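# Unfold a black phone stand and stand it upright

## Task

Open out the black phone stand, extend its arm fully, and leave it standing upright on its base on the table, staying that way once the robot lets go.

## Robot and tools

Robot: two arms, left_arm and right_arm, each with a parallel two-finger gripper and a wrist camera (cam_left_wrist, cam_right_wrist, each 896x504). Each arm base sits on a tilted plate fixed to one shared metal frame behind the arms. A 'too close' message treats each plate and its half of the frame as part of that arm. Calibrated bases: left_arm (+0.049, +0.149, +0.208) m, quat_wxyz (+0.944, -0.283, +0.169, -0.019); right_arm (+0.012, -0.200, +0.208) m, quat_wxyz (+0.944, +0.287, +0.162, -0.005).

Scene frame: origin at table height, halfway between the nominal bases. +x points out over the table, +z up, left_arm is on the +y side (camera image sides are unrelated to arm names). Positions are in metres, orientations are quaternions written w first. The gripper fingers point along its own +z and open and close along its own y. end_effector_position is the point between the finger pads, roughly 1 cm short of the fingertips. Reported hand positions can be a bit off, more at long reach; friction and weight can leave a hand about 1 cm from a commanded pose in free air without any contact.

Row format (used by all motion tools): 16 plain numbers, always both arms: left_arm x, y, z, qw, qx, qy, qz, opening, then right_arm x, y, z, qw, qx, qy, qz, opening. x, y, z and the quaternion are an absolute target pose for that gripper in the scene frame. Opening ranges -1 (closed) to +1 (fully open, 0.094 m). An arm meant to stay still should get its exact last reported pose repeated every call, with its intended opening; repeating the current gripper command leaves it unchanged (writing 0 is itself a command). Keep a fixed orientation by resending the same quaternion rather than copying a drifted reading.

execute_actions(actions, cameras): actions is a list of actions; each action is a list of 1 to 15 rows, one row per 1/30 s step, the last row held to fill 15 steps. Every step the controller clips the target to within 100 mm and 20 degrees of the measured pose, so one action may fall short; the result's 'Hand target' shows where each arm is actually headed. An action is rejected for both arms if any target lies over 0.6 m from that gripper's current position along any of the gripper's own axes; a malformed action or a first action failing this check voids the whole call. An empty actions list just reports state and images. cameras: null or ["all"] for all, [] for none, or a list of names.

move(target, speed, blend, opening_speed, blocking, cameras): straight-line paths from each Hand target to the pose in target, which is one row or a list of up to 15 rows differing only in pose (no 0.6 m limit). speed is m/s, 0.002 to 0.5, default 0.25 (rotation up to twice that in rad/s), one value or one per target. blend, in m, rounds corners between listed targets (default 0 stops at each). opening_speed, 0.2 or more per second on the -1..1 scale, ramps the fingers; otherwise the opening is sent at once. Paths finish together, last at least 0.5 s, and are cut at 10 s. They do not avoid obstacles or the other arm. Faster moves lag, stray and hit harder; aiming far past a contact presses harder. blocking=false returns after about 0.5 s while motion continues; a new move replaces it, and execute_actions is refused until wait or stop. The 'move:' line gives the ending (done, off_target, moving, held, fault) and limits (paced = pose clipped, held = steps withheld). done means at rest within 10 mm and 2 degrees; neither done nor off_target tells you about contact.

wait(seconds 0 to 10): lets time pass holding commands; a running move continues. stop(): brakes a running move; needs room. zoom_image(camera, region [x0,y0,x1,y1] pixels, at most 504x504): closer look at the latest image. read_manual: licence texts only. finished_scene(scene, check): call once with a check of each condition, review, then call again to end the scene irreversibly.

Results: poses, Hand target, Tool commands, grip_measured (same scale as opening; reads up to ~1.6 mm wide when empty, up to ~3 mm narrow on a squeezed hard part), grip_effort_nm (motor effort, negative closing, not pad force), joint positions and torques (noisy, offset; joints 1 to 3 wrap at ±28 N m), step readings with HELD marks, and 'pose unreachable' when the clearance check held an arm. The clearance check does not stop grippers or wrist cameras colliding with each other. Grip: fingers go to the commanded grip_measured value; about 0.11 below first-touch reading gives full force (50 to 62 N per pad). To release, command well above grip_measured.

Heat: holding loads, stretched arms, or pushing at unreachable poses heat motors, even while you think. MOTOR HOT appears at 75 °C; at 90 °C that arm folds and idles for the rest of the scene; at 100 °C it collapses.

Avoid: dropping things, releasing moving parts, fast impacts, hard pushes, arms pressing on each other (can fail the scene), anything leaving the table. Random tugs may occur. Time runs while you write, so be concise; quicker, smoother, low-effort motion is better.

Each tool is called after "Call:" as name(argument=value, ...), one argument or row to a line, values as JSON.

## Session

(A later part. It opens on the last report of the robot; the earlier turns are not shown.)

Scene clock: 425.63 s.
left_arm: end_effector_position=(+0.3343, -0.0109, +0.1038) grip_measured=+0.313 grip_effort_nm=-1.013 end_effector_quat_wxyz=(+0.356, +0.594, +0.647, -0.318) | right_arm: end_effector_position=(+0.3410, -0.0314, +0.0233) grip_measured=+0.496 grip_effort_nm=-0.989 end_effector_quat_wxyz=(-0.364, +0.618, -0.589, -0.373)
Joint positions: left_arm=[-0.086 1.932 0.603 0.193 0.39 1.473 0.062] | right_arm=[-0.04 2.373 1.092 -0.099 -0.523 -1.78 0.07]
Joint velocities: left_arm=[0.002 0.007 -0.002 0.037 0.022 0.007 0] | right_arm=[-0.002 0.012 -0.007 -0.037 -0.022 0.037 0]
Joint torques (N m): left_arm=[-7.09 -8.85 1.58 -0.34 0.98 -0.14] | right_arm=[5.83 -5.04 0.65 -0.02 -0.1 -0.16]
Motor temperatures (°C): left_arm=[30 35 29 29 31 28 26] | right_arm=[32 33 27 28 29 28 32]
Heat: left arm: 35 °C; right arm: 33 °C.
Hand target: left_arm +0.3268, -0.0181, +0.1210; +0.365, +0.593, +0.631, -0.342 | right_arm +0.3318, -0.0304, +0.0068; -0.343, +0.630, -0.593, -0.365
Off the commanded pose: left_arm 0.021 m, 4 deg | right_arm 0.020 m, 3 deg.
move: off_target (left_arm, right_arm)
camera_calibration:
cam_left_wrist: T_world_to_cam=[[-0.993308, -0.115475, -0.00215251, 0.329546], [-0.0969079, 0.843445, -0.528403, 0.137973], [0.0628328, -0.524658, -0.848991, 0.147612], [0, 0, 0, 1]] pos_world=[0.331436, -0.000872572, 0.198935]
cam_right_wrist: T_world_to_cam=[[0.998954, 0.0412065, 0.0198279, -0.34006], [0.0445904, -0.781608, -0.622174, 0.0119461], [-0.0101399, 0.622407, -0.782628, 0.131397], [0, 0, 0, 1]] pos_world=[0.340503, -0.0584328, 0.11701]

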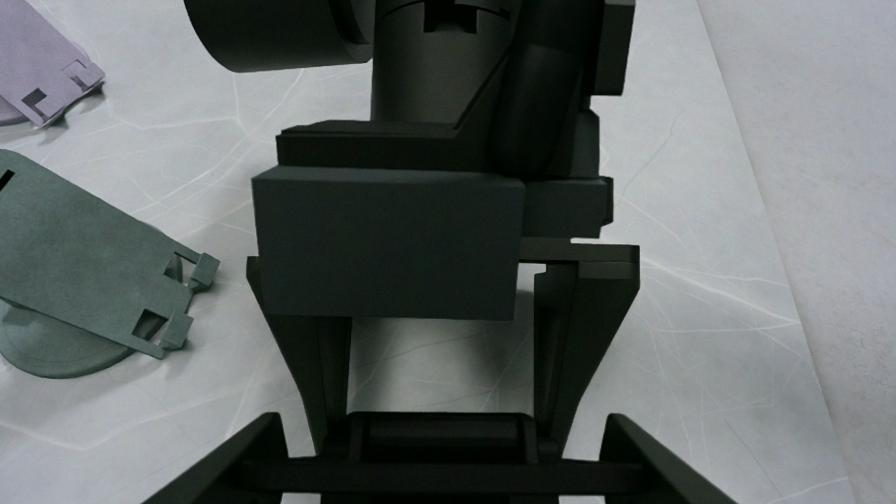

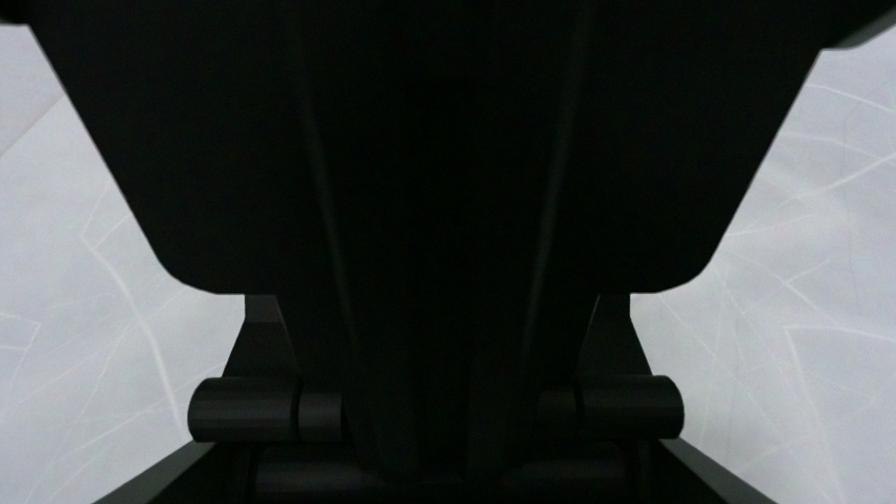

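Call:
move(
  target=[0.3265,-0.014,0.137,0.3644,0.5937,0.6311,-0.3428,0.2,0.332,-0.038,-0.008,0.3428,-0.6311,0.5937,0.3644,0.3],
  speed=0.05,
)

Scene clock: 429.77 s.
left_arm: end_effector_position=(+0.3312, -0.0065, +0.1126) grip_measured=+0.313 grip_effort_nm=-1.013 end_effector_quat_wxyz=(+0.345, +0.597, +0.653, -0.315) | right_arm: end_effector_position=(+0.3367, -0.0261, +0.0279) grip_measured=+0.496 grip_effort_nm=-0.979 end_effector_quat_wxyz=(-0.378, +0.608, -0.576, -0.396)
Joint positions: left_arm=[-0.107 1.874 0.589 0.145 0.358 1.449 0.062] | right_arm=[-0.047 2.394 1.106 -0.126 -0.582 -1.803 0.07]
Joint velocities: left_arm=[0.002 0.002 -0.002 0.007 -0.022 0.037 0] | right_arm=[-0.002 0.002 -0.022 -0.051 0.066 0.022 -0.001]
Joint torques (N m): left_arm=[-7.12 -9.69 2.14 -0.34 1.25 -0.08] | right_arm=[2.74 -4.66 1.46 -0.05 0.44 -0.44]
Motor temperatures (°C): left_arm=[30 36 29 29 31 28 27] | right_arm=[32 33 27 28 29 28 32]
Heat: left arm: 36 °C; right arm: 33 °C.
Hand target: left_arm +0.3264, -0.0145, +0.1354; +0.365, +0.593, +0.631, -0.342 | right_arm +0.3308, -0.0394, -0.0051; -0.342, +0.630, -0.593, -0.366
Off the commanded pose: left_arm 0.026 m, 5 deg | right_arm 0.038 m, 6 deg.
move: off_target (left_arm, right_arm)
camera_calibration:
cam_left_wrist: T_world_to_cam=[[-0.993486, -0.113656, 0.00824638, 0.325909], [-0.102086, 0.855522, -0.507603, 0.138075], [0.050637, -0.505138, -0.861552, 0.163131], [0, 0, 0, 1]] pos_world=[0.329621, 0.0013191, 0.207945]
cam_right_wrist: T_world_to_cam=[[0.998603, 0.0508367, 0.0144294, -0.335579], [0.0474147, -0.741381, -0.669407, 0.020542], [-0.0233327, 0.669156, -0.742756, 0.136163], [0, 0, 0, 1]] pos_world=[0.337313, -0.0588253, 0.119729]

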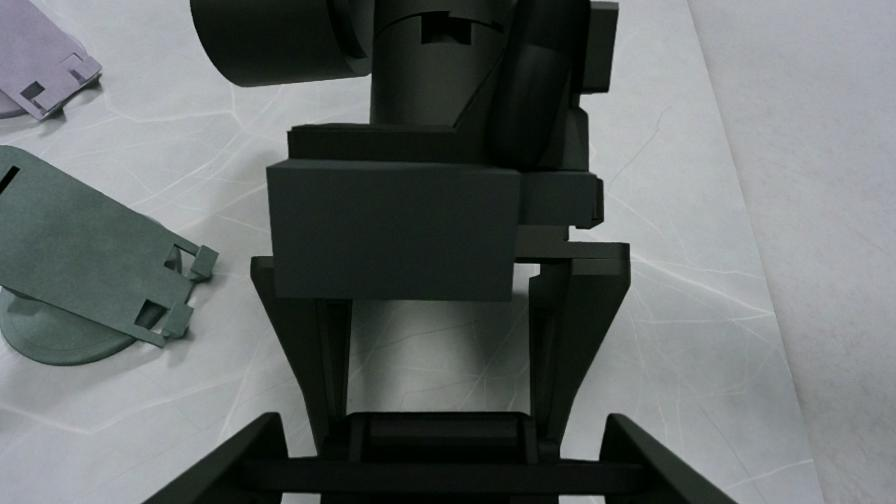

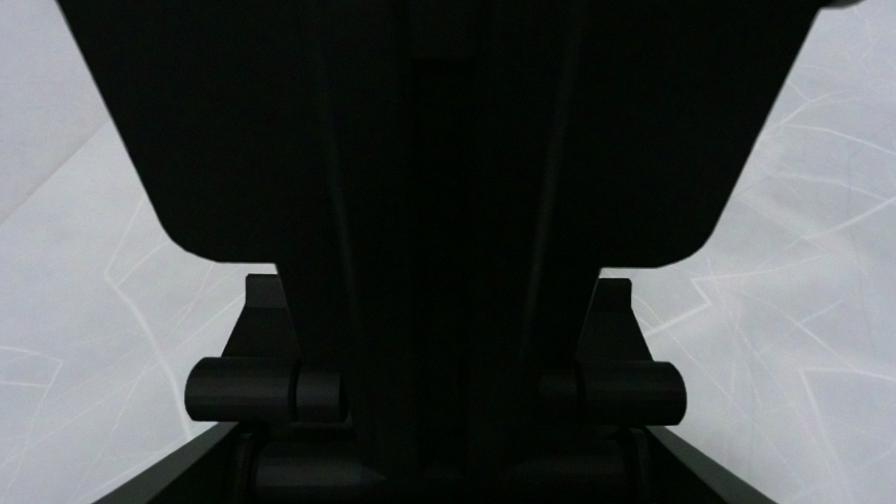

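Call:
move(
  target=[0.330,-0.016,0.152,0.3644,0.5937,0.6311,-0.3428,0.15,0.335,-0.05,-0.018,0.3428,-0.6311,0.5937,0.3644,0.25],
  speed=0.05,
)

Scene clock: 434.63 s.
left_arm: end_effector_position=(+0.3331, -0.0107, +0.1297) grip_measured=+0.313 grip_effort_nm=-1.018 end_effector_quat_wxyz=(+0.349, +0.595, +0.650, -0.319) | right_arm: end_effector_position=(+0.3390, -0.0372, +0.0191) grip_measured=+0.496 grip_effort_nm=-0.984 end_effector_quat_wxyz=(-0.379, +0.607, -0.575, -0.397)
Joint positions: left_arm=[-0.149 1.822 0.589 0.108 0.353 1.407 0.062] | right_arm=[-0.088 2.408 1.142 -0.175 -0.592 -1.851 0.07]
Joint velocities: left_arm=[0.002 -0.012 0.002 -0.037 -0.051 -0.081 -0.001] | right_arm=[-0.002 0.012 -0.002 -0.022 -0.022 -0.125 -0.002]
Joint torques (N m): left_arm=[-6.91 -9.62 3.33 -0.31 1.1 -0.12] | right_arm=[2.67 -4.97 1.4 -0.1 0.55 -0.32]
Motor temperatures (°C): left_arm=[30 37 29 29 31 28 27] | right_arm=[32 33 27 28 29 28 32]
Heat: left arm: 37 °C; right arm: 33 °C.
Hand target: left_arm +0.3301, -0.0166, +0.1509; +0.365, +0.593, +0.631, -0.342 | right_arm +0.3338, -0.0518, -0.0149; -0.342, +0.630, -0.593, -0.365
Off the commanded pose: left_arm 0.023 m, 4 deg | right_arm 0.039 m, 7 deg.
move: off_target (left_arm, right_arm)
camera_calibration:
cam_left_wrist: T_world_to_cam=[[-0.993569, -0.112831, 0.00951586, 0.327086], [-0.101344, 0.84863, -0.519188, 0.151706], [0.0505052, -0.516814, -0.854607, 0.174652], [0, 0, 0, 1]] pos_world=[0.331536, -0.00157367, 0.22491]
cam_right_wrist: T_world_to_cam=[[0.998606, 0.0509583, 0.013723, -0.337144], [0.0469252, -0.738409, -0.672718, 0.00663669], [-0.0241473, 0.672425, -0.739772, 0.137462], [0, 0, 0, 1]] pos_world=[0.339682, -0.070352, 0.110782]

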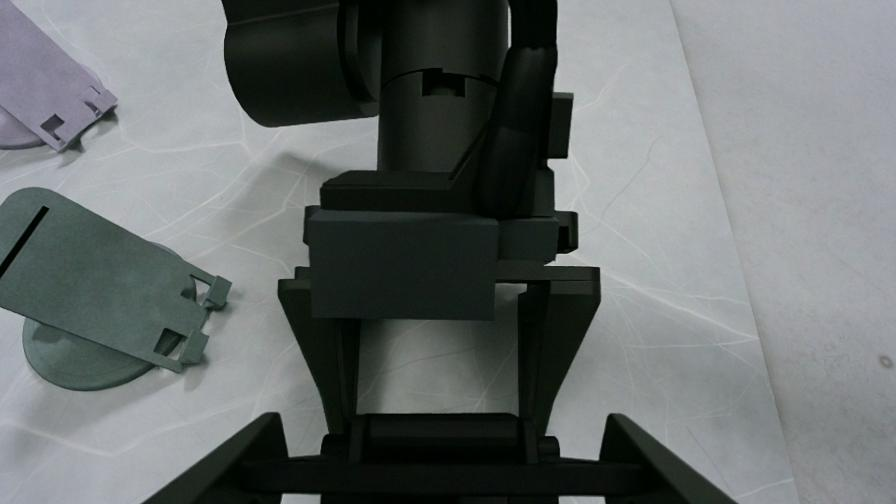

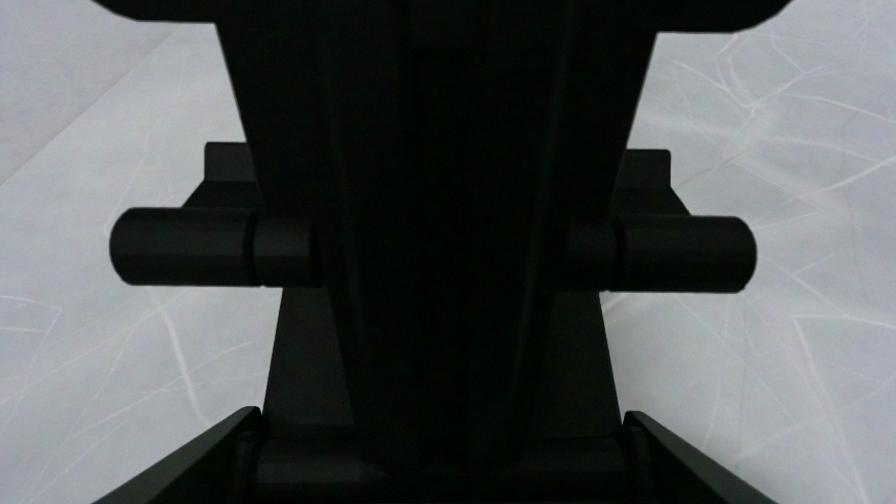

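Call:
move(
  target=[0.331,-0.012,0.172,0.3644,0.5937,0.6311,-0.3428,0.15,0.335,-0.05,-0.018,0.3428,-0.6311,0.5937,0.3644,0.25],
  speed=0.05,
)

Scene clock: 437.07 s.
left_arm: end_effector_position=(+0.3340, -0.0071, +0.1495) grip_measured=+0.313 grip_effort_nm=-1.018 end_effector_quat_wxyz=(+0.348, +0.594, +0.650, -0.321) | right_arm: end_effector_position=(+0.3395, -0.0374, +0.0193) grip_measured=+0.496 grip_effort_nm=-0.984 end_effector_quat_wxyz=(-0.379, +0.607, -0.575, -0.398)
Joint positions: left_arm=[-0.183 1.735 0.589 0.029 0.34 1.374 0.062] | right_arm=[-0.088 2.408 1.145 -0.18 -0.592 -1.851 0.07]
Joint velocities: left_arm=[-0.002 -0.007 -0.007 0.007 0.051 -0.051 0] | right_arm=[0.007 0.007 -0.007 -0.022 -0.066 0.022 0.001]
Joint torques (N m): left_arm=[-6.72 -9.29 4.45 -0.27 1.08 -0.11] | right_arm=[2.84 -4.71 1.28 -0.07 0.5 -0.39]
Motor temperatures (°C): left_arm=[30 37 29 29 31 28 27] | right_arm=[32 33 27 28 29 28 32]
Heat: left arm: 37 °C; right arm: 33 °C.
Hand target: left_arm +0.3311, -0.0126, +0.1709; +0.365, +0.593, +0.631, -0.342 | right_arm +0.3337, -0.0516, -0.0148; -0.342, +0.630, -0.593, -0.366
Off the commanded pose: left_arm 0.023 m, 4 deg | right_arm 0.040 m, 7 deg.
move: off_target (left_arm, right_arm)
camera_calibration:
cam_left_wrist: T_world_to_cam=[[-0.99365, -0.111833, 0.0124124, 0.327715], [-0.101961, 0.848254, -0.519682, 0.159239], [0.0475886, -0.517647, -0.85427, 0.194355], [0, 0, 0, 1]] pos_world=[0.332621, 0.00218124, 0.244718]
cam_right_wrist: T_world_to_cam=[[0.998571, 0.0518844, 0.0128084, -0.337577], [0.0469862, -0.738164, -0.672983, 0.00656315], [-0.0254626, 0.672623, -0.739547, 0.138198], [0, 0, 0, 1]] pos_world=[0.340305, -0.0705958, 0.110945]

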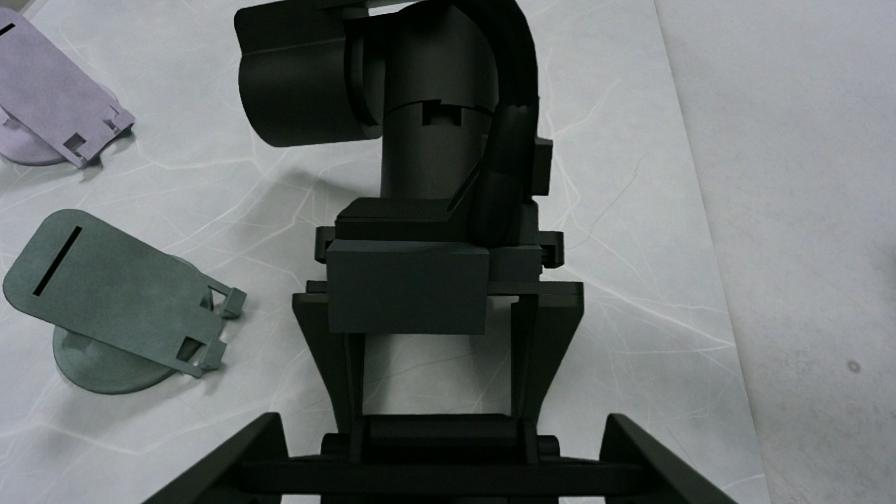

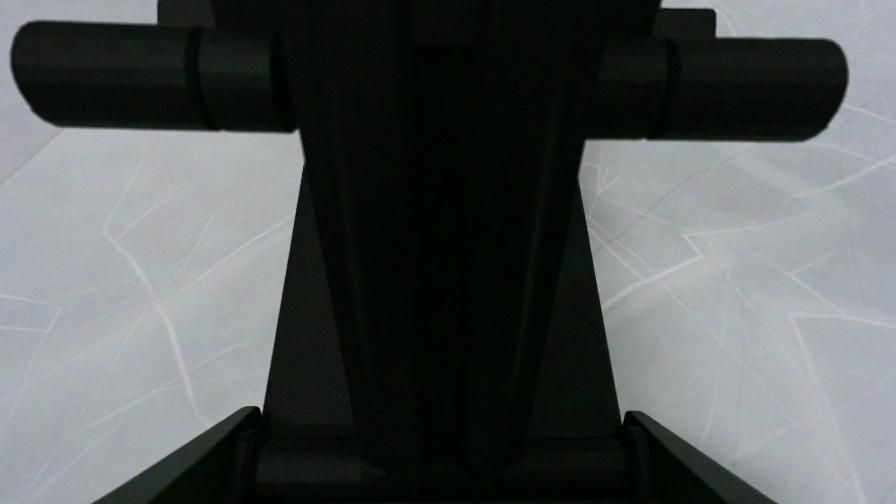

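Call:
move(
  target=[0.331,-0.009,0.186,0.3644,0.5937,0.6311,-0.3428,0.15,0.335,-0.05,-0.018,0.3428,-0.6311,0.5937,0.3644,0.25],
  speed=0.05,
)

Scene clock: 439.63 s.
left_arm: end_effector_position=(+0.3337, -0.0043, +0.1631) grip_measured=+0.313 grip_effort_nm=-1.018 end_effector_quat_wxyz=(+0.347, +0.594, +0.651, -0.321) | right_arm: end_effector_position=(+0.3388, -0.0374, +0.0194) grip_measured=+0.496 grip_effort_nm=-0.979 end_effector_quat_wxyz=(-0.378, +0.607, -0.574, -0.399)
Joint positions: left_arm=[-0.206 1.674 0.589 -0.024 0.33 1.35 0.062] | right_arm=[-0.088 2.408 1.145 -0.183 -0.592 -1.851 0.07]
Joint velocities: left_arm=[0.002 -0.012 0.022 -0.007 0.007 -0.007 0.001] | right_arm=[0.007 -0.002 -0.002 -0.066 -0.037 -0.037 0.001]
Joint torques (N m): left_arm=[-6.68 -8.98 5.07 -0.24 1.05 -0.09] | right_arm=[2.69 -5.01 1.51 -0.04 0.53 -0.37]
Motor temperatures (°C): left_arm=[30 37 29 29 32 28 27] | right_arm=[32 33 27 28 29 28 32]
Heat: left arm: 37 °C; right arm: 33 °C.
Hand target: left_arm +0.3311, -0.0096, +0.1848; +0.365, +0.593, +0.631, -0.342 | right_arm +0.3337, -0.0516, -0.0148; -0.342, +0.630, -0.593, -0.366
Off the commanded pose: left_arm 0.024 m, 4 deg | right_arm 0.040 m, 7 deg.
move: off_target (left_arm, right_arm)
camera_calibration:
cam_left_wrist: T_world_to_cam=[[-0.993567, -0.112361, 0.0141442, 0.327301], [-0.103308, 0.848096, -0.519673, 0.164427], [0.0463956, -0.517791, -0.854248, 0.207824], [0, 0, 0, 1]] pos_world=[0.33254, 0.00493572, 0.258352]
cam_right_wrist: T_world_to_cam=[[0.998518, 0.0534356, 0.0102798, -0.336814], [0.0464126, -0.737713, -0.673518, 0.0069571], [-0.0284063, 0.672997, -0.7391, 0.139284], [0, 0, 0, 1]] pos_world=[0.339948, -0.0706075, 0.111093]

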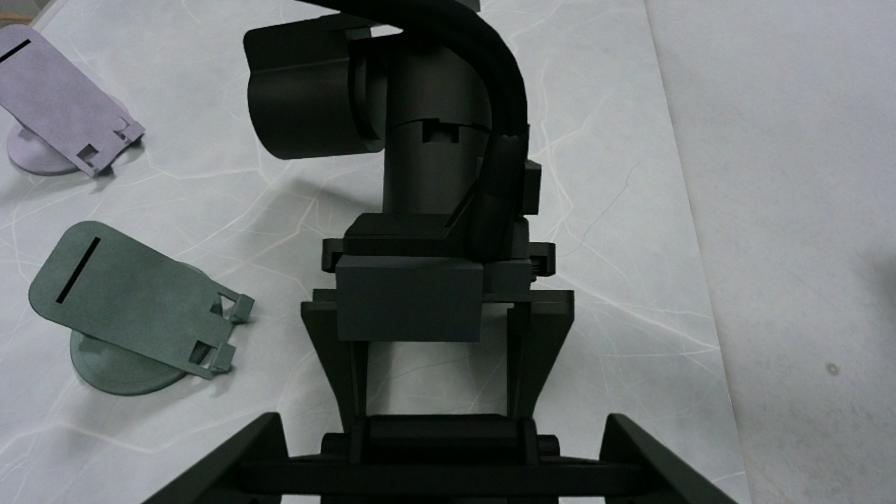

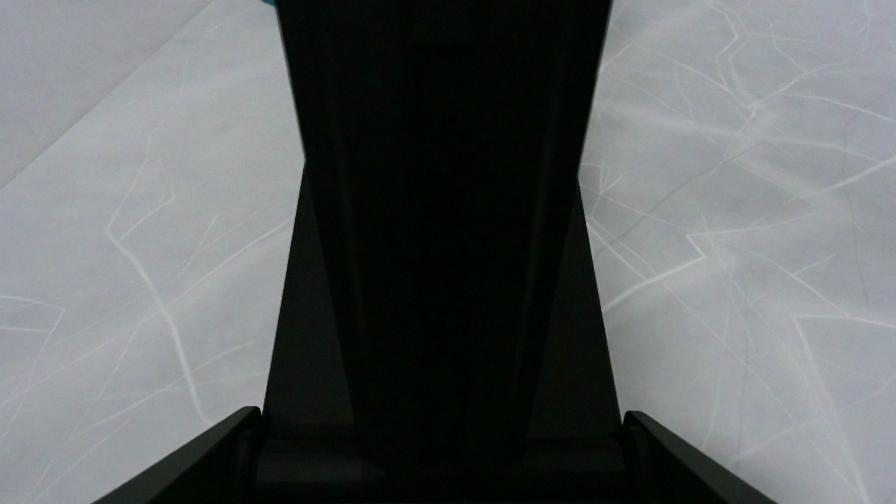

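Call:
move(
  target=[0.331,-0.006,0.198,0.3644,0.5937,0.6311,-0.3428,0.15,0.335,-0.05,-0.018,0.3428,-0.6311,0.5937,0.3644,0.25],
  speed=0.04,
)

Scene clock: 442.30 s.
left_arm: end_effector_position=(+0.3322, -0.0005, +0.1703) grip_measured=+0.313 grip_effort_nm=-1.018 end_effector_quat_wxyz=(+0.341, +0.595, +0.655, -0.318) | right_arm: end_effector_position=(+0.3368, -0.0352, +0.0251) grip_measured=+0.496 grip_effort_nm=-0.979 end_effector_quat_wxyz=(-0.385, +0.599, -0.569, -0.411)
Joint positions: left_arm=[-0.223 1.631 0.589 -0.069 0.307 1.332 0.062] | right_arm=[-0.088 2.408 1.145 -0.199 -0.622 -1.855 0.07]
Joint velocities: left_arm=[-0.012 0.017 -0.007 0.037 0.007 -0.022 -0.001] | right_arm=[-0.017 -0.007 -0.002 0.037 -0.037 0.081 0.001]
Joint torques (N m): left_arm=[-6.8 -9.26 6 -0.3 1.2 -0.07] | right_arm=[2.62 -5.26 1.21 0.01 0.86 -0.31]
Motor temperatures (°C): left_arm=[31 38 29 29 32 28 27] | right_arm=[31 33 27 28 29 28 32]
Heat: left arm: 38 °C; right arm: 33 °C.
Hand target: left_arm +0.3309, -0.0067, +0.1963; +0.365, +0.593, +0.631, -0.342 | right_arm +0.3338, -0.0524, -0.0138; -0.342, +0.630, -0.593, -0.367
Off the commanded pose: left_arm 0.028 m, 5 deg | right_arm 0.046 m, 9 deg.
move: off_target (left_arm, right_arm)
camera_calibration:
cam_left_wrist: T_world_to_cam=[[-0.99337, -0.113408, 0.0188145, 0.325218], [-0.107305, 0.856014, -0.505694, 0.163676], [0.0412445, -0.50436, -0.862508, 0.219154], [0, 0, 0, 1]] pos_world=[0.331587, 0.00730603, 0.265674]
cam_right_wrist: T_world_to_cam=[[0.99847, 0.0551884, 0.00338886, -0.334718], [0.0419148, -0.715502, -0.697352, 0.0154285], [-0.0360611, 0.696428, -0.71672, 0.144771], [0, 0, 0, 1]] pos_world=[0.33878, -0.0713112, 0.115654]

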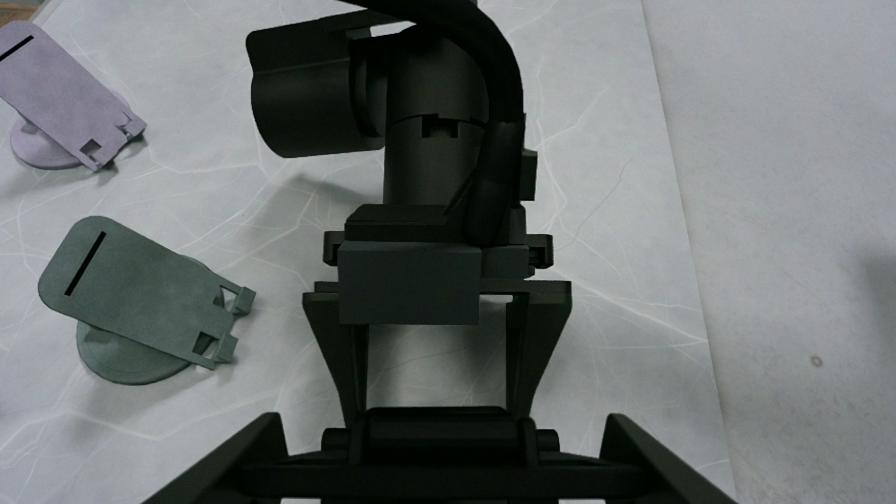

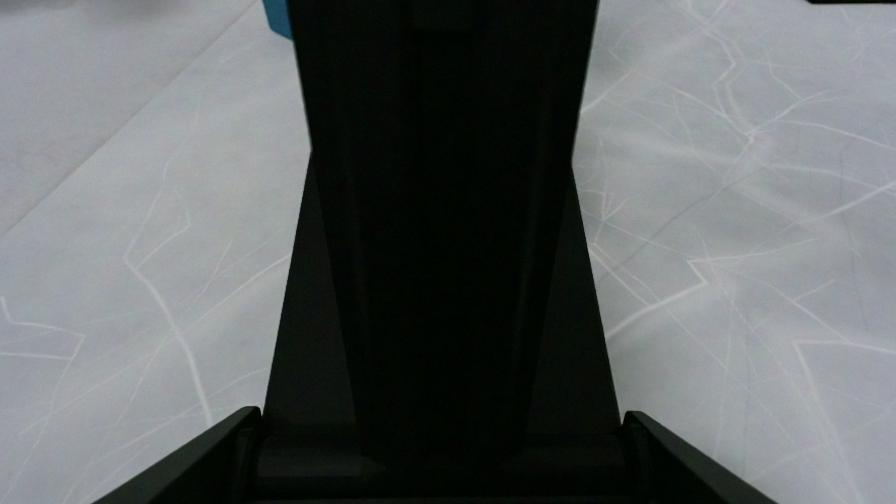

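Call:
move(
  target=[0.331,-0.010,0.180,0.3644,0.5937,0.6311,-0.3428,0.2,0.334,-0.044,-0.004,0.3428,-0.6311,0.5937,0.3644,0.38],
  speed=0.04,
)

Scene clock: 447.63 s.
left_arm: end_effector_position=(+0.3316, -0.0019, +0.1689) grip_measured=+0.313 grip_effort_nm=-1.013 end_effector_quat_wxyz=(+0.341, +0.598, +0.652, -0.318) | right_arm: end_effector_position=(+0.3336, -0.0338, +0.0241) grip_measured=+0.496 grip_effort_nm=-0.984 end_effector_quat_wxyz=(-0.380, +0.598, -0.573, -0.411)
Joint positions: left_arm=[-0.223 1.641 0.589 -0.062 0.31 1.338 0.062] | right_arm=[-0.084 2.408 1.131 -0.183 -0.614 -1.841 0.07]
Joint velocities: left_arm=[-0.002 -0.007 -0.012 -0.037 -0.037 -0.022 0.001] | right_arm=[0.012 -0.012 -0.002 -0.066 0.007 0.022 -0.001]
Joint torques (N m): left_arm=[-4.01 -4.94 5.2 0.34 1.32 0.2] | right_arm=[5.07 -7.19 0.1 0.07 0.75 -0.06]
Motor temperatures (°C): left_arm=[30 38 30 29 32 28 27] | right_arm=[31 33 27 28 29 28 32]
Heat: left arm: 38 °C; right arm: 33 °C.
Hand target: left_arm +0.3309, -0.0096, +0.1798; +0.364, +0.593, +0.632, -0.341 | right_arm +0.3341, -0.0457, -0.0018; -0.344, +0.629, -0.592, -0.367
Off the commanded pose: left_arm 0.014 m, 5 deg | right_arm 0.030 m, 8 deg.
move: off_target (left_arm, right_arm)
camera_calibration:
cam_left_wrist: T_world_to_cam=[[-0.99408, -0.107532, 0.0155597, 0.325302], [-0.100527, 0.855921, -0.507241, 0.162144], [0.0412268, -0.505802, -0.861664, 0.217155], [0, 0, 0, 1]] pos_world=[0.330723, 0.00603562, 0.264299]
cam_right_wrist: T_world_to_cam=[[0.998572, 0.0530174, -0.00657207, -0.331447], [0.0337211, -0.720933, -0.692184, 0.0182386], [-0.0414358, 0.690974, -0.721691, 0.144714], [0, 0, 0, 1]] pos_world=[0.336355, -0.0692724, 0.114885]

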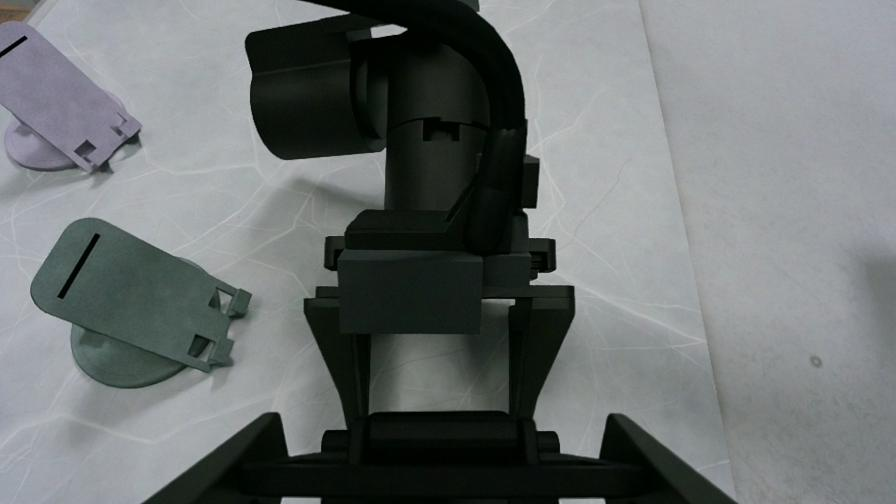

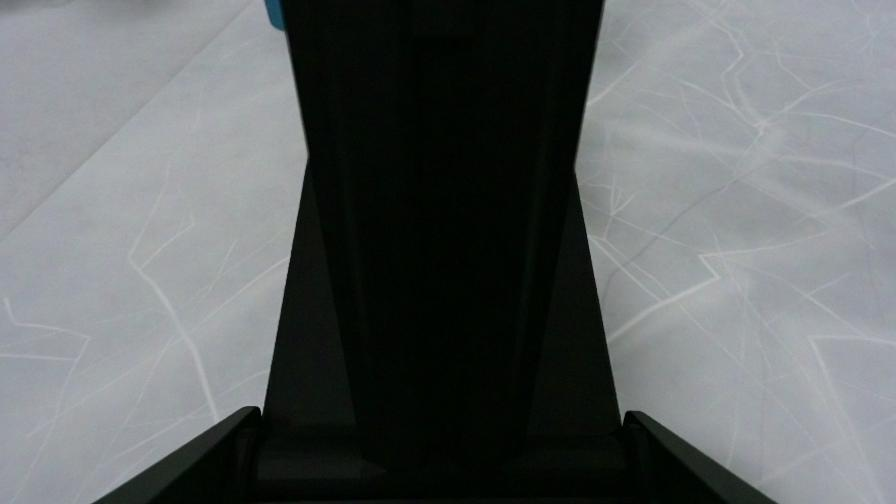

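Call:
move(
  target=[0.331,-0.010,0.178,0.3644,0.5937,0.6311,-0.3428,0.2,0.334,-0.038,0.008,0.38,-0.598,0.573,0.411,0.75],
  speed=0.04,
  opening_speed=0.4,
)

Scene clock: 451.93 s.
left_arm: end_effector_position=(+0.3342, -0.0062, +0.1759) grip_measured=+0.313 grip_effort_nm=-1.018 end_effector_quat_wxyz=(+0.362, +0.596, +0.638, -0.326) | right_arm: end_effector_position=(+0.3455, -0.0425, +0.0184) grip_measured=+0.747 grip_effort_nm=0.193 end_effector_quat_wxyz=(-0.390, +0.601, -0.573, -0.398)
Joint positions: left_arm=[-0.223 1.641 0.589 -0.045 0.352 1.356 0.062] | right_arm=[-0.107 2.413 1.166 -0.197 -0.617 -1.872 0.082]
Joint velocities: left_arm=[0.002 0.002 -0.012 -0.007 -0.051 -0.007 0] | right_arm=[0.012 0.017 -0.017 0.022 -0.095 -0.066 0]
Joint torques (N m): left_arm=[-3.66 -4.14 5.19 0.27 0.86 0.02] | right_arm=[4.93 -4.9 0.84 -0.47 -0.62 -0.16]
Motor temperatures (°C): left_arm=[30 37 30 29 32 28 28] | right_arm=[31 34 27 28 29 28 32]
Heat: left arm: 37 °C; right arm: 34 °C.
Hand target: left_arm +0.3310, -0.0100, +0.1780; +0.365, +0.593, +0.631, -0.342 | right_arm +0.3339, -0.0385, +0.0084; -0.380, +0.598, -0.574, -0.411
Off the commanded pose: left_arm 0.005 m, 2 deg | right_arm 0.016 m, 2 deg.
move: off_target (right_arm)
camera_calibration:
cam_left_wrist: T_world_to_cam=[[-0.994961, -0.100086, -0.00586061, 0.331454], [-0.0806545, 0.83377, -0.546189, 0.169753], [0.0595525, -0.542964, -0.837642, 0.210289], [0, 0, 0, 1]] pos_world=[0.330952, 0.00581845, 0.270807]
cam_right_wrist: T_world_to_cam=[[0.998982, 0.0384468, 0.0235948, -0.344187], [0.0441475, -0.725827, -0.686459, 0.0036964], [-0.00926635, 0.686802, -0.726786, 0.135899], [0, 0, 0, 1]] pos_world=[0.344933, -0.0774197, 0.109428]

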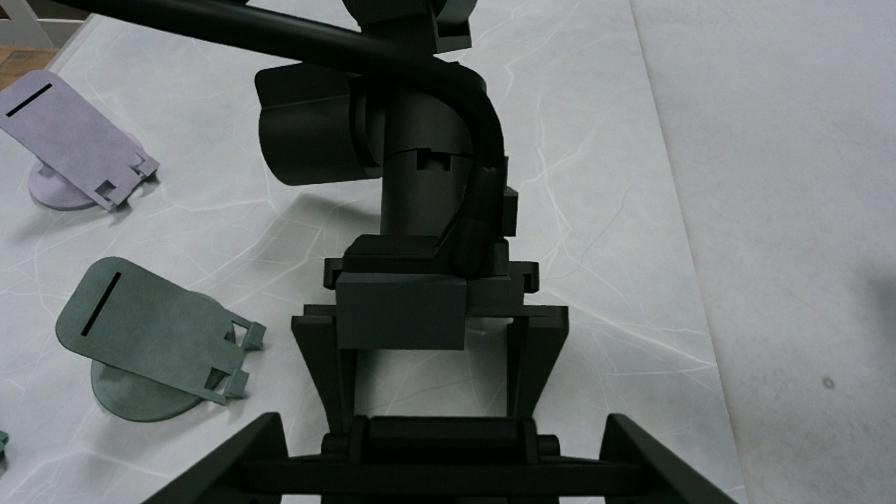

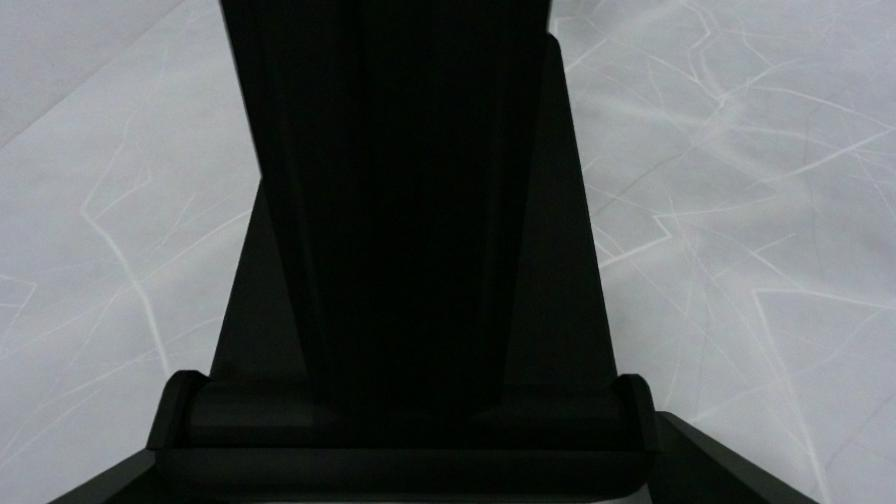

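Call:
move(
  target=[0.331,-0.010,0.170,0.3644,0.5937,0.6311,-0.3428,0.2,0.337,-0.13,0.045,0.3644,-0.5937,0.6311,0.3428,0.75],
  speed=0.1,
)

Call:
zoom_image(
  camera="cam_right_wrist",
  region=[200, 0, 700, 504],
)

Scene clock: 455.93 s.
left_arm: end_effector_position=(+0.3324, -0.0062, +0.1690) grip_measured=+0.313 grip_effort_nm=-1.013 end_effector_quat_wxyz=(+0.358, +0.598, +0.638, -0.329) | right_arm: end_effector_position=(+0.3363, -0.1261, +0.0407) grip_measured=+0.747 grip_effort_nm=0.178 end_effector_quat_wxyz=(-0.364, +0.592, -0.632, -0.342)
Joint positions: left_arm=[-0.206 1.666 0.589 -0.034 0.361 1.372 0.062] | right_arm=[-0.242 2.11 0.967 -0.239 -0.535 -1.891 0.082]
Joint velocities: left_arm=[0.012 -0.017 0.022 -0.022 0.022 -0.066 0.001] | right_arm=[-0.002 0.007 0.002 -0.11 -0.051 0.022 0]
Joint torques (N m): left_arm=[-3.43 -3.86 4.97 0.31 0.89 0.04] | right_arm=[4.27 -9.2 -0.02 -0.65 -0.57 -0.15]
Motor temperatures (°C): left_arm=[30 37 30 29 32 28 28] | right_arm=[31 34 27 28 29 28 32]
Heat: left arm: 37 °C; right arm: 34 °C.
Hand target: left_arm +0.3308, -0.0099, +0.1697; +0.364, +0.593, +0.631, -0.342 | right_arm +0.3351, -0.1299, +0.0450; -0.364, +0.594, -0.631, -0.341
Off the commanded pose: left_arm 0.004 m, 2 deg | right_arm 0.006 m, 0 deg.
move: done
camera_calibration:
cam_left_wrist: T_world_to_cam=[[-0.995598, -0.0937278, 0.000589184, 0.328765], [-0.0788859, 0.834516, -0.545307, 0.165102], [0.0506188, -0.542953, -0.838236, 0.207631], [0, 0, 0, 1]] pos_world=[0.329831, 0.0057685, 0.263881]
cam_right_wrist: T_world_to_cam=[[0.997866, -0.0647108, 0.00876802, -0.344405], [-0.047507, -0.811493, -0.582428, -0.0254244], [0.0448046, 0.580768, -0.812835, 0.181401], [0, 0, 0, 1]] pos_world=[0.334334, -0.148271, 0.135661]

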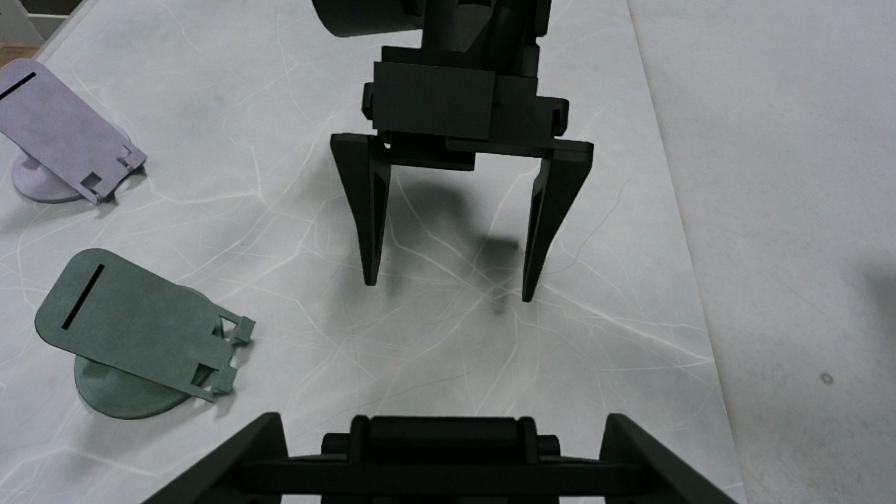

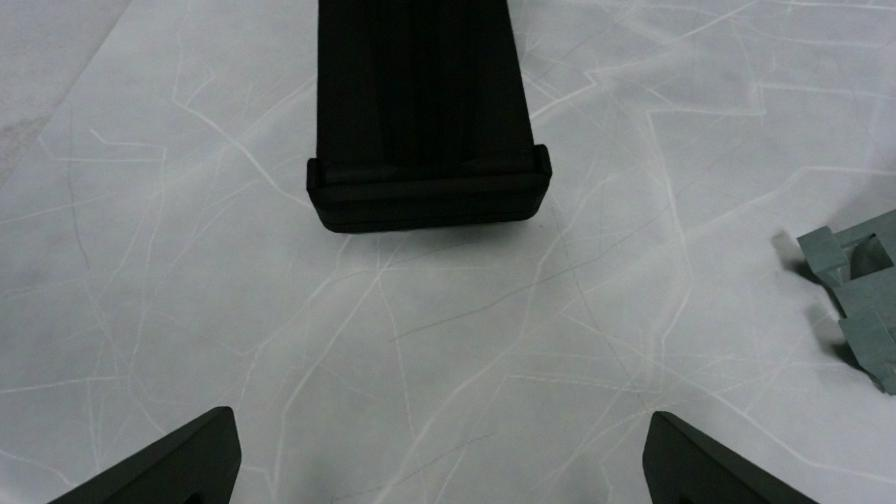

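Scaled by 1.000.

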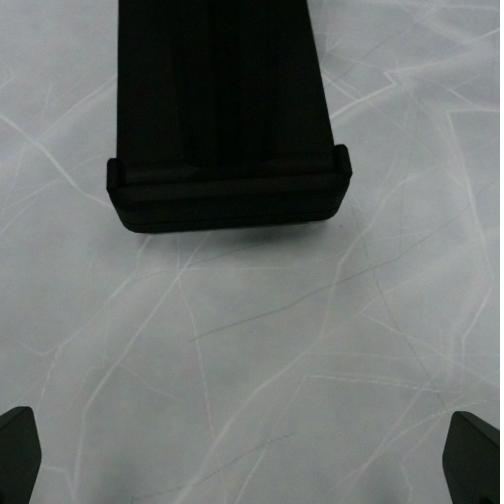

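Call:
move(
  target=[0.331,-0.010,0.162,0.3644,0.5937,0.6311,-0.3428,0.2,0.337,-0.13,0.045,0.3644,-0.5937,0.6311,0.3428,0.75],
  speed=0.03,
)

Call:
zoom_image(
  camera="cam_right_wrist",
  region=[250, 0, 610, 300],
)

Scene clock: 460.40 s.
left_arm: end_effector_position=(+0.3326, -0.0063, +0.1614) grip_measured=+0.313 grip_effort_nm=-1.013 end_effector_quat_wxyz=(+0.359, +0.598, +0.637, -0.329) | right_arm: end_effector_position=(+0.3349, -0.1258, +0.0411) grip_measured=+0.747 grip_effort_nm=0.178 end_effector_quat_wxyz=(-0.362, +0.592, -0.632, -0.345)
Joint positions: left_arm=[-0.188 1.695 0.589 -0.011 0.369 1.39 0.062] | right_arm=[-0.242 2.11 0.967 -0.246 -0.535 -1.891 0.082]
Joint velocities: left_arm=[-0.002 0.017 -0.012 -0.007 -0.051 0.066 0] | right_arm=[-0.007 -0.002 -0.017 -0.007 0.022 -0.081 0.001]
Joint torques (N m): left_arm=[-3.36 -4.01 4.66 0.31 0.87 0.05] | right_arm=[4.34 -8.91 0.53 -0.67 -0.6 -0.16]
Motor temperatures (°C): left_arm=[30 36 30 29 32 28 28] | right_arm=[31 35 27 28 29 28 31]
Heat: left arm: 36 °C; right arm: 35 °C.
Hand target: left_arm +0.3309, -0.0100, +0.1619; +0.364, +0.593, +0.631, -0.342 | right_arm +0.3369, -0.1299, +0.0450; -0.364, +0.593, -0.631, -0.342
Off the commanded pose: left_arm 0.004 m, 2 deg | right_arm 0.006 m, 0 deg.
move: done
camera_calibration:
cam_left_wrist: T_world_to_cam=[[-0.995616, -0.0935386, 0.000251147, 0.329064], [-0.0785069, 0.834154, -0.545915, 0.161075], [0.0508547, -0.543542, -0.83784, 0.20111], [0, 0, 0, 1]] pos_world=[0.330039, 0.00573075, 0.256349]
cam_right_wrist: T_world_to_cam=[[0.998112, -0.0613384, 0.00320195, -0.34236], [-0.0479406, -0.810569, -0.583677, -0.0247202], [0.0383972, 0.582422, -0.811979, 0.183911], [0, 0, 0, 1]] pos_world=[0.333466, -0.148151, 0.135999]

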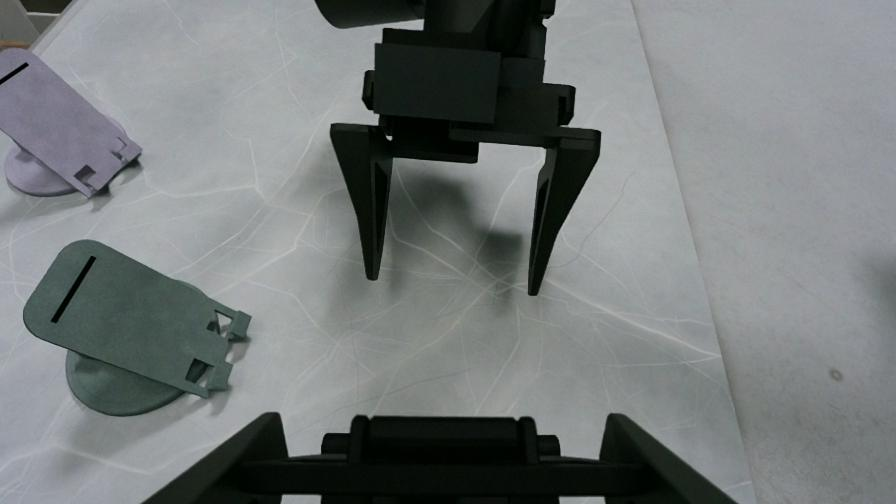

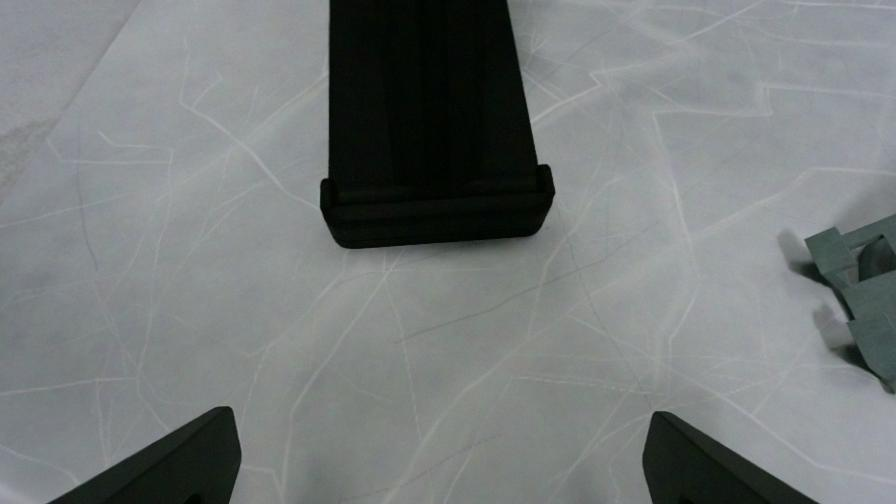

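Scaled by 1.400.

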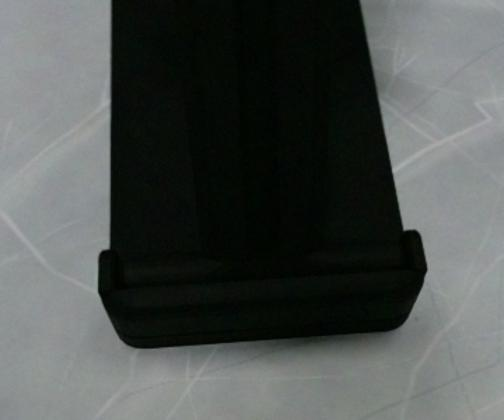

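Call:
move(
  target=[0.331,-0.010,0.156,0.3644,0.5937,0.6311,-0.3428,0.2,0.337,-0.13,0.045,0.3644,-0.5937,0.6311,0.3428,0.75],
  speed=0.03,
)

Call:
zoom_image(
  camera="cam_right_wrist",
  region=[250, 0, 610, 300],
)

Scene clock: 463.27 s.
left_arm: end_effector_position=(+0.3331, -0.0082, +0.1598) grip_measured=+0.313 grip_effort_nm=-1.018 end_effector_quat_wxyz=(+0.366, +0.596, +0.632, -0.334) | right_arm: end_effector_position=(+0.3347, -0.1257, +0.0412) grip_measured=+0.747 grip_effort_nm=0.173 end_effector_quat_wxyz=(-0.362, +0.592, -0.632, -0.345)
Joint positions: left_arm=[-0.176 1.714 0.589 0.008 0.395 1.406 0.062] | right_arm=[-0.242 2.11 0.967 -0.247 -0.535 -1.891 0.082]
Joint velocities: left_arm=[-0.007 0.017 0.002 -0.022 -0.037 0.007 0] | right_arm=[-0.012 0.007 -0.007 -0.022 -0.037 -0.022 0]
Joint torques (N m): left_arm=[-3.15 -3.75 4.53 0.29 0.68 0.03] | right_arm=[4.23 -9.13 0.39 -0.63 -0.55 -0.11]
Motor temperatures (°C): left_arm=[30 36 30 29 32 28 28] | right_arm=[31 36 27 28 29 28 31]
Heat: left arm: 36 °C; right arm: 36 °C.
Hand target: left_arm +0.3308, -0.0099, +0.1558; +0.364, +0.593, +0.631, -0.342 | right_arm +0.3369, -0.1299, +0.0450; -0.364, +0.593, -0.631, -0.342
Off the commanded pose: left_arm 0.005 m, 1 deg | right_arm 0.006 m, 0 deg.
move: done
camera_calibration:
cam_left_wrist: T_world_to_cam=[[-0.995858, -0.0908359, -0.00403515, 0.330123], [-0.0727731, 0.822866, -0.563556, 0.162611], [0.0545115, -0.560928, -0.826068, 0.195449], [0, 0, 0, 1]] pos_world=[0.329935, 0.00581261, 0.254427]
cam_right_wrist: T_world_to_cam=[[0.998135, -0.060996, 0.00255386, -0.342136], [-0.0480321, -0.81044, -0.583849, -0.0246163], [0.0376822, 0.582637, -0.811859, 0.184196], [0, 0, 0, 1]] pos_world=[0.333375, -0.148138, 0.136043]

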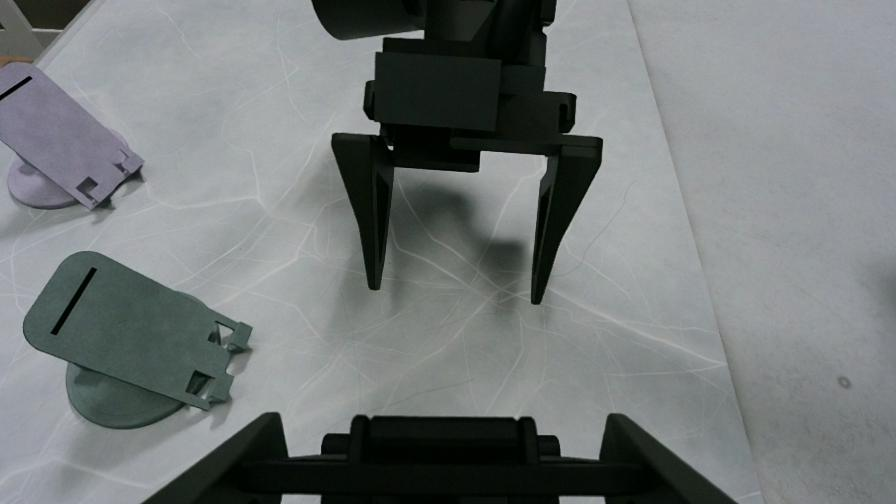

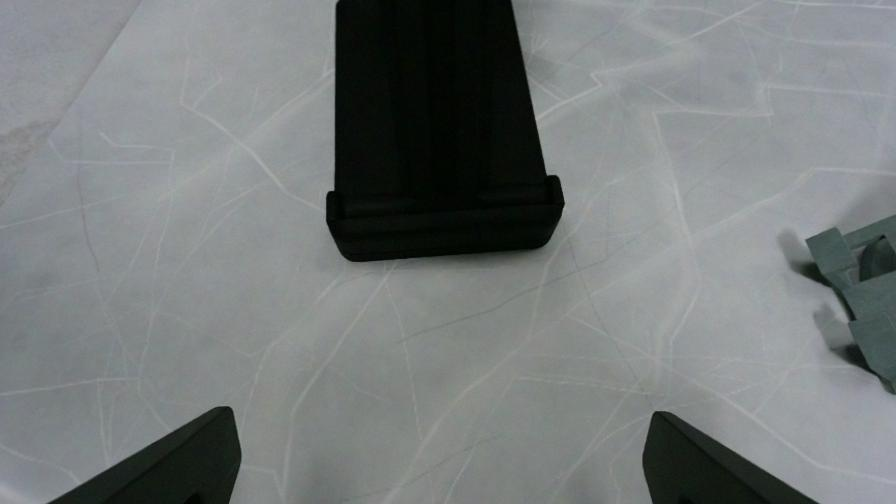

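Scaled by 1.400.

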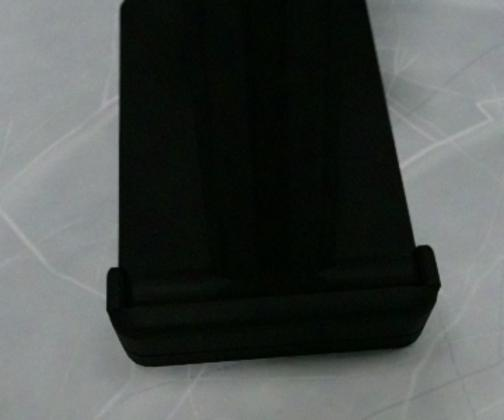

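Call:
move(
  target=[0.331,0.018,0.148,0.4229,0.5578,0.5930,-0.3979,0.2,0.337,-0.13,0.045,0.3644,-0.5937,0.6311,0.3428,0.75],
  speed=0.04,
)

Call:
zoom_image(
  camera="cam_right_wrist",
  region=[250, 0, 610, 300],
)

Scene clock: 475.40 s.
left_arm: end_effector_position=(+0.3310, +0.0197, +0.1479) grip_measured=+0.313 grip_effort_nm=-1.013 end_effector_quat_wxyz=(+0.420, +0.565, +0.596, -0.386) | right_arm: end_effector_position=(+0.3346, -0.1257, +0.0412) grip_measured=+0.747 grip_effort_nm=0.188 end_effector_quat_wxyz=(-0.362, +0.592, -0.632, -0.345)
Joint positions: left_arm=[0.053 1.773 0.619 -0.082 0.662 1.651 0.062] | right_arm=[-0.242 2.11 0.967 -0.247 -0.535 -1.891 0.082]
Joint velocities: left_arm=[0.002 0.012 -0.007 0.051 0.007 0.007 -0.001] | right_arm=[0.012 -0.002 0.012 0.007 0.066 0.007 0.001]
Joint torques (N m): left_arm=[-3.11 -4.36 3.85 -0.29 0.84 0.03] | right_arm=[4.6 -9.09 0.75 -0.69 -0.63 -0.14]
Motor temperatures (°C): left_arm=[30 35 29 29 32 28 28] | right_arm=[31 38 27 28 29 28 31]
Heat: left arm: 35 °C; right arm: 38 °C.
Hand target: left_arm +0.3300, +0.0182, +0.1467; +0.422, +0.559, +0.593, -0.397 | right_arm +0.3368, -0.1299, +0.0450; -0.364, +0.593, -0.631, -0.343
Off the commanded pose: left_arm 0.002 m, 2 deg | right_arm 0.006 m, 0 deg.
move: done
camera_calibration:
cam_left_wrist: T_world_to_cam=[[-0.996374, -0.0850812, -0.000636568, 0.33009], [-0.0603357, 0.711819, -0.699767, 0.150916], [0.0599901, -0.697191, -0.714371, 0.185741], [0, 0, 0, 1]] pos_world=[0.326856, 0.0501565, 0.238504]
cam_right_wrist: T_world_to_cam=[[0.998157, -0.0606534, 0.00190585, -0.341912], [-0.0481238, -0.810312, -0.58402, -0.0245123], [0.0369671, 0.582852, -0.811737, 0.184481], [0, 0, 0, 1]] pos_world=[0.333283, -0.148126, 0.136086]

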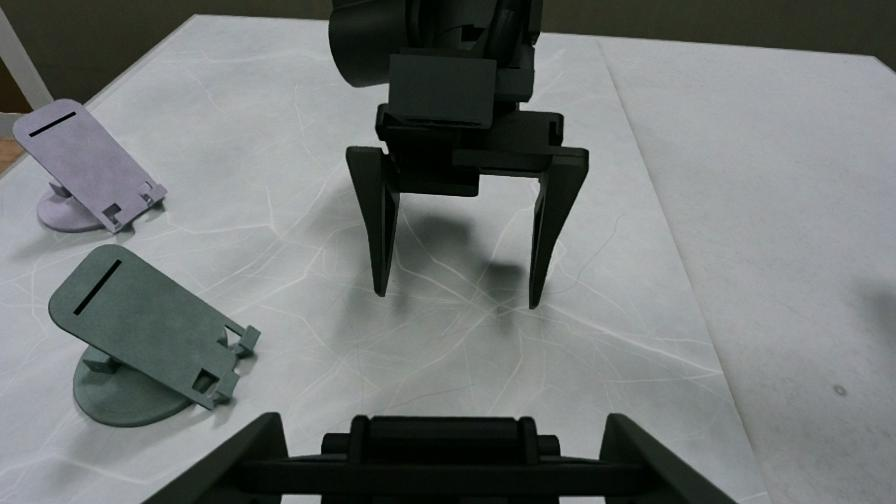

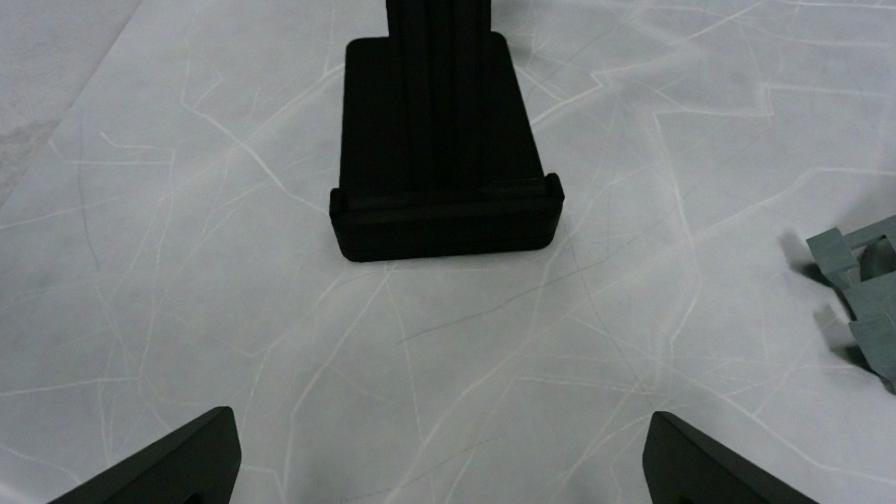

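Scaled by 1.400.

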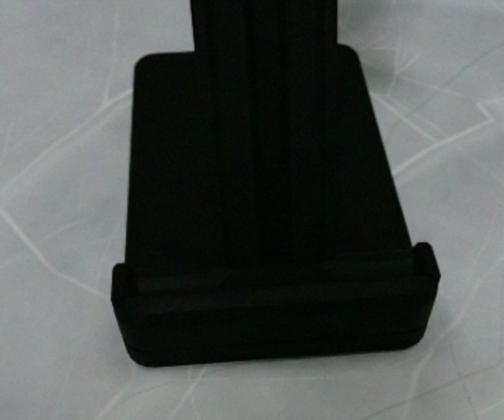

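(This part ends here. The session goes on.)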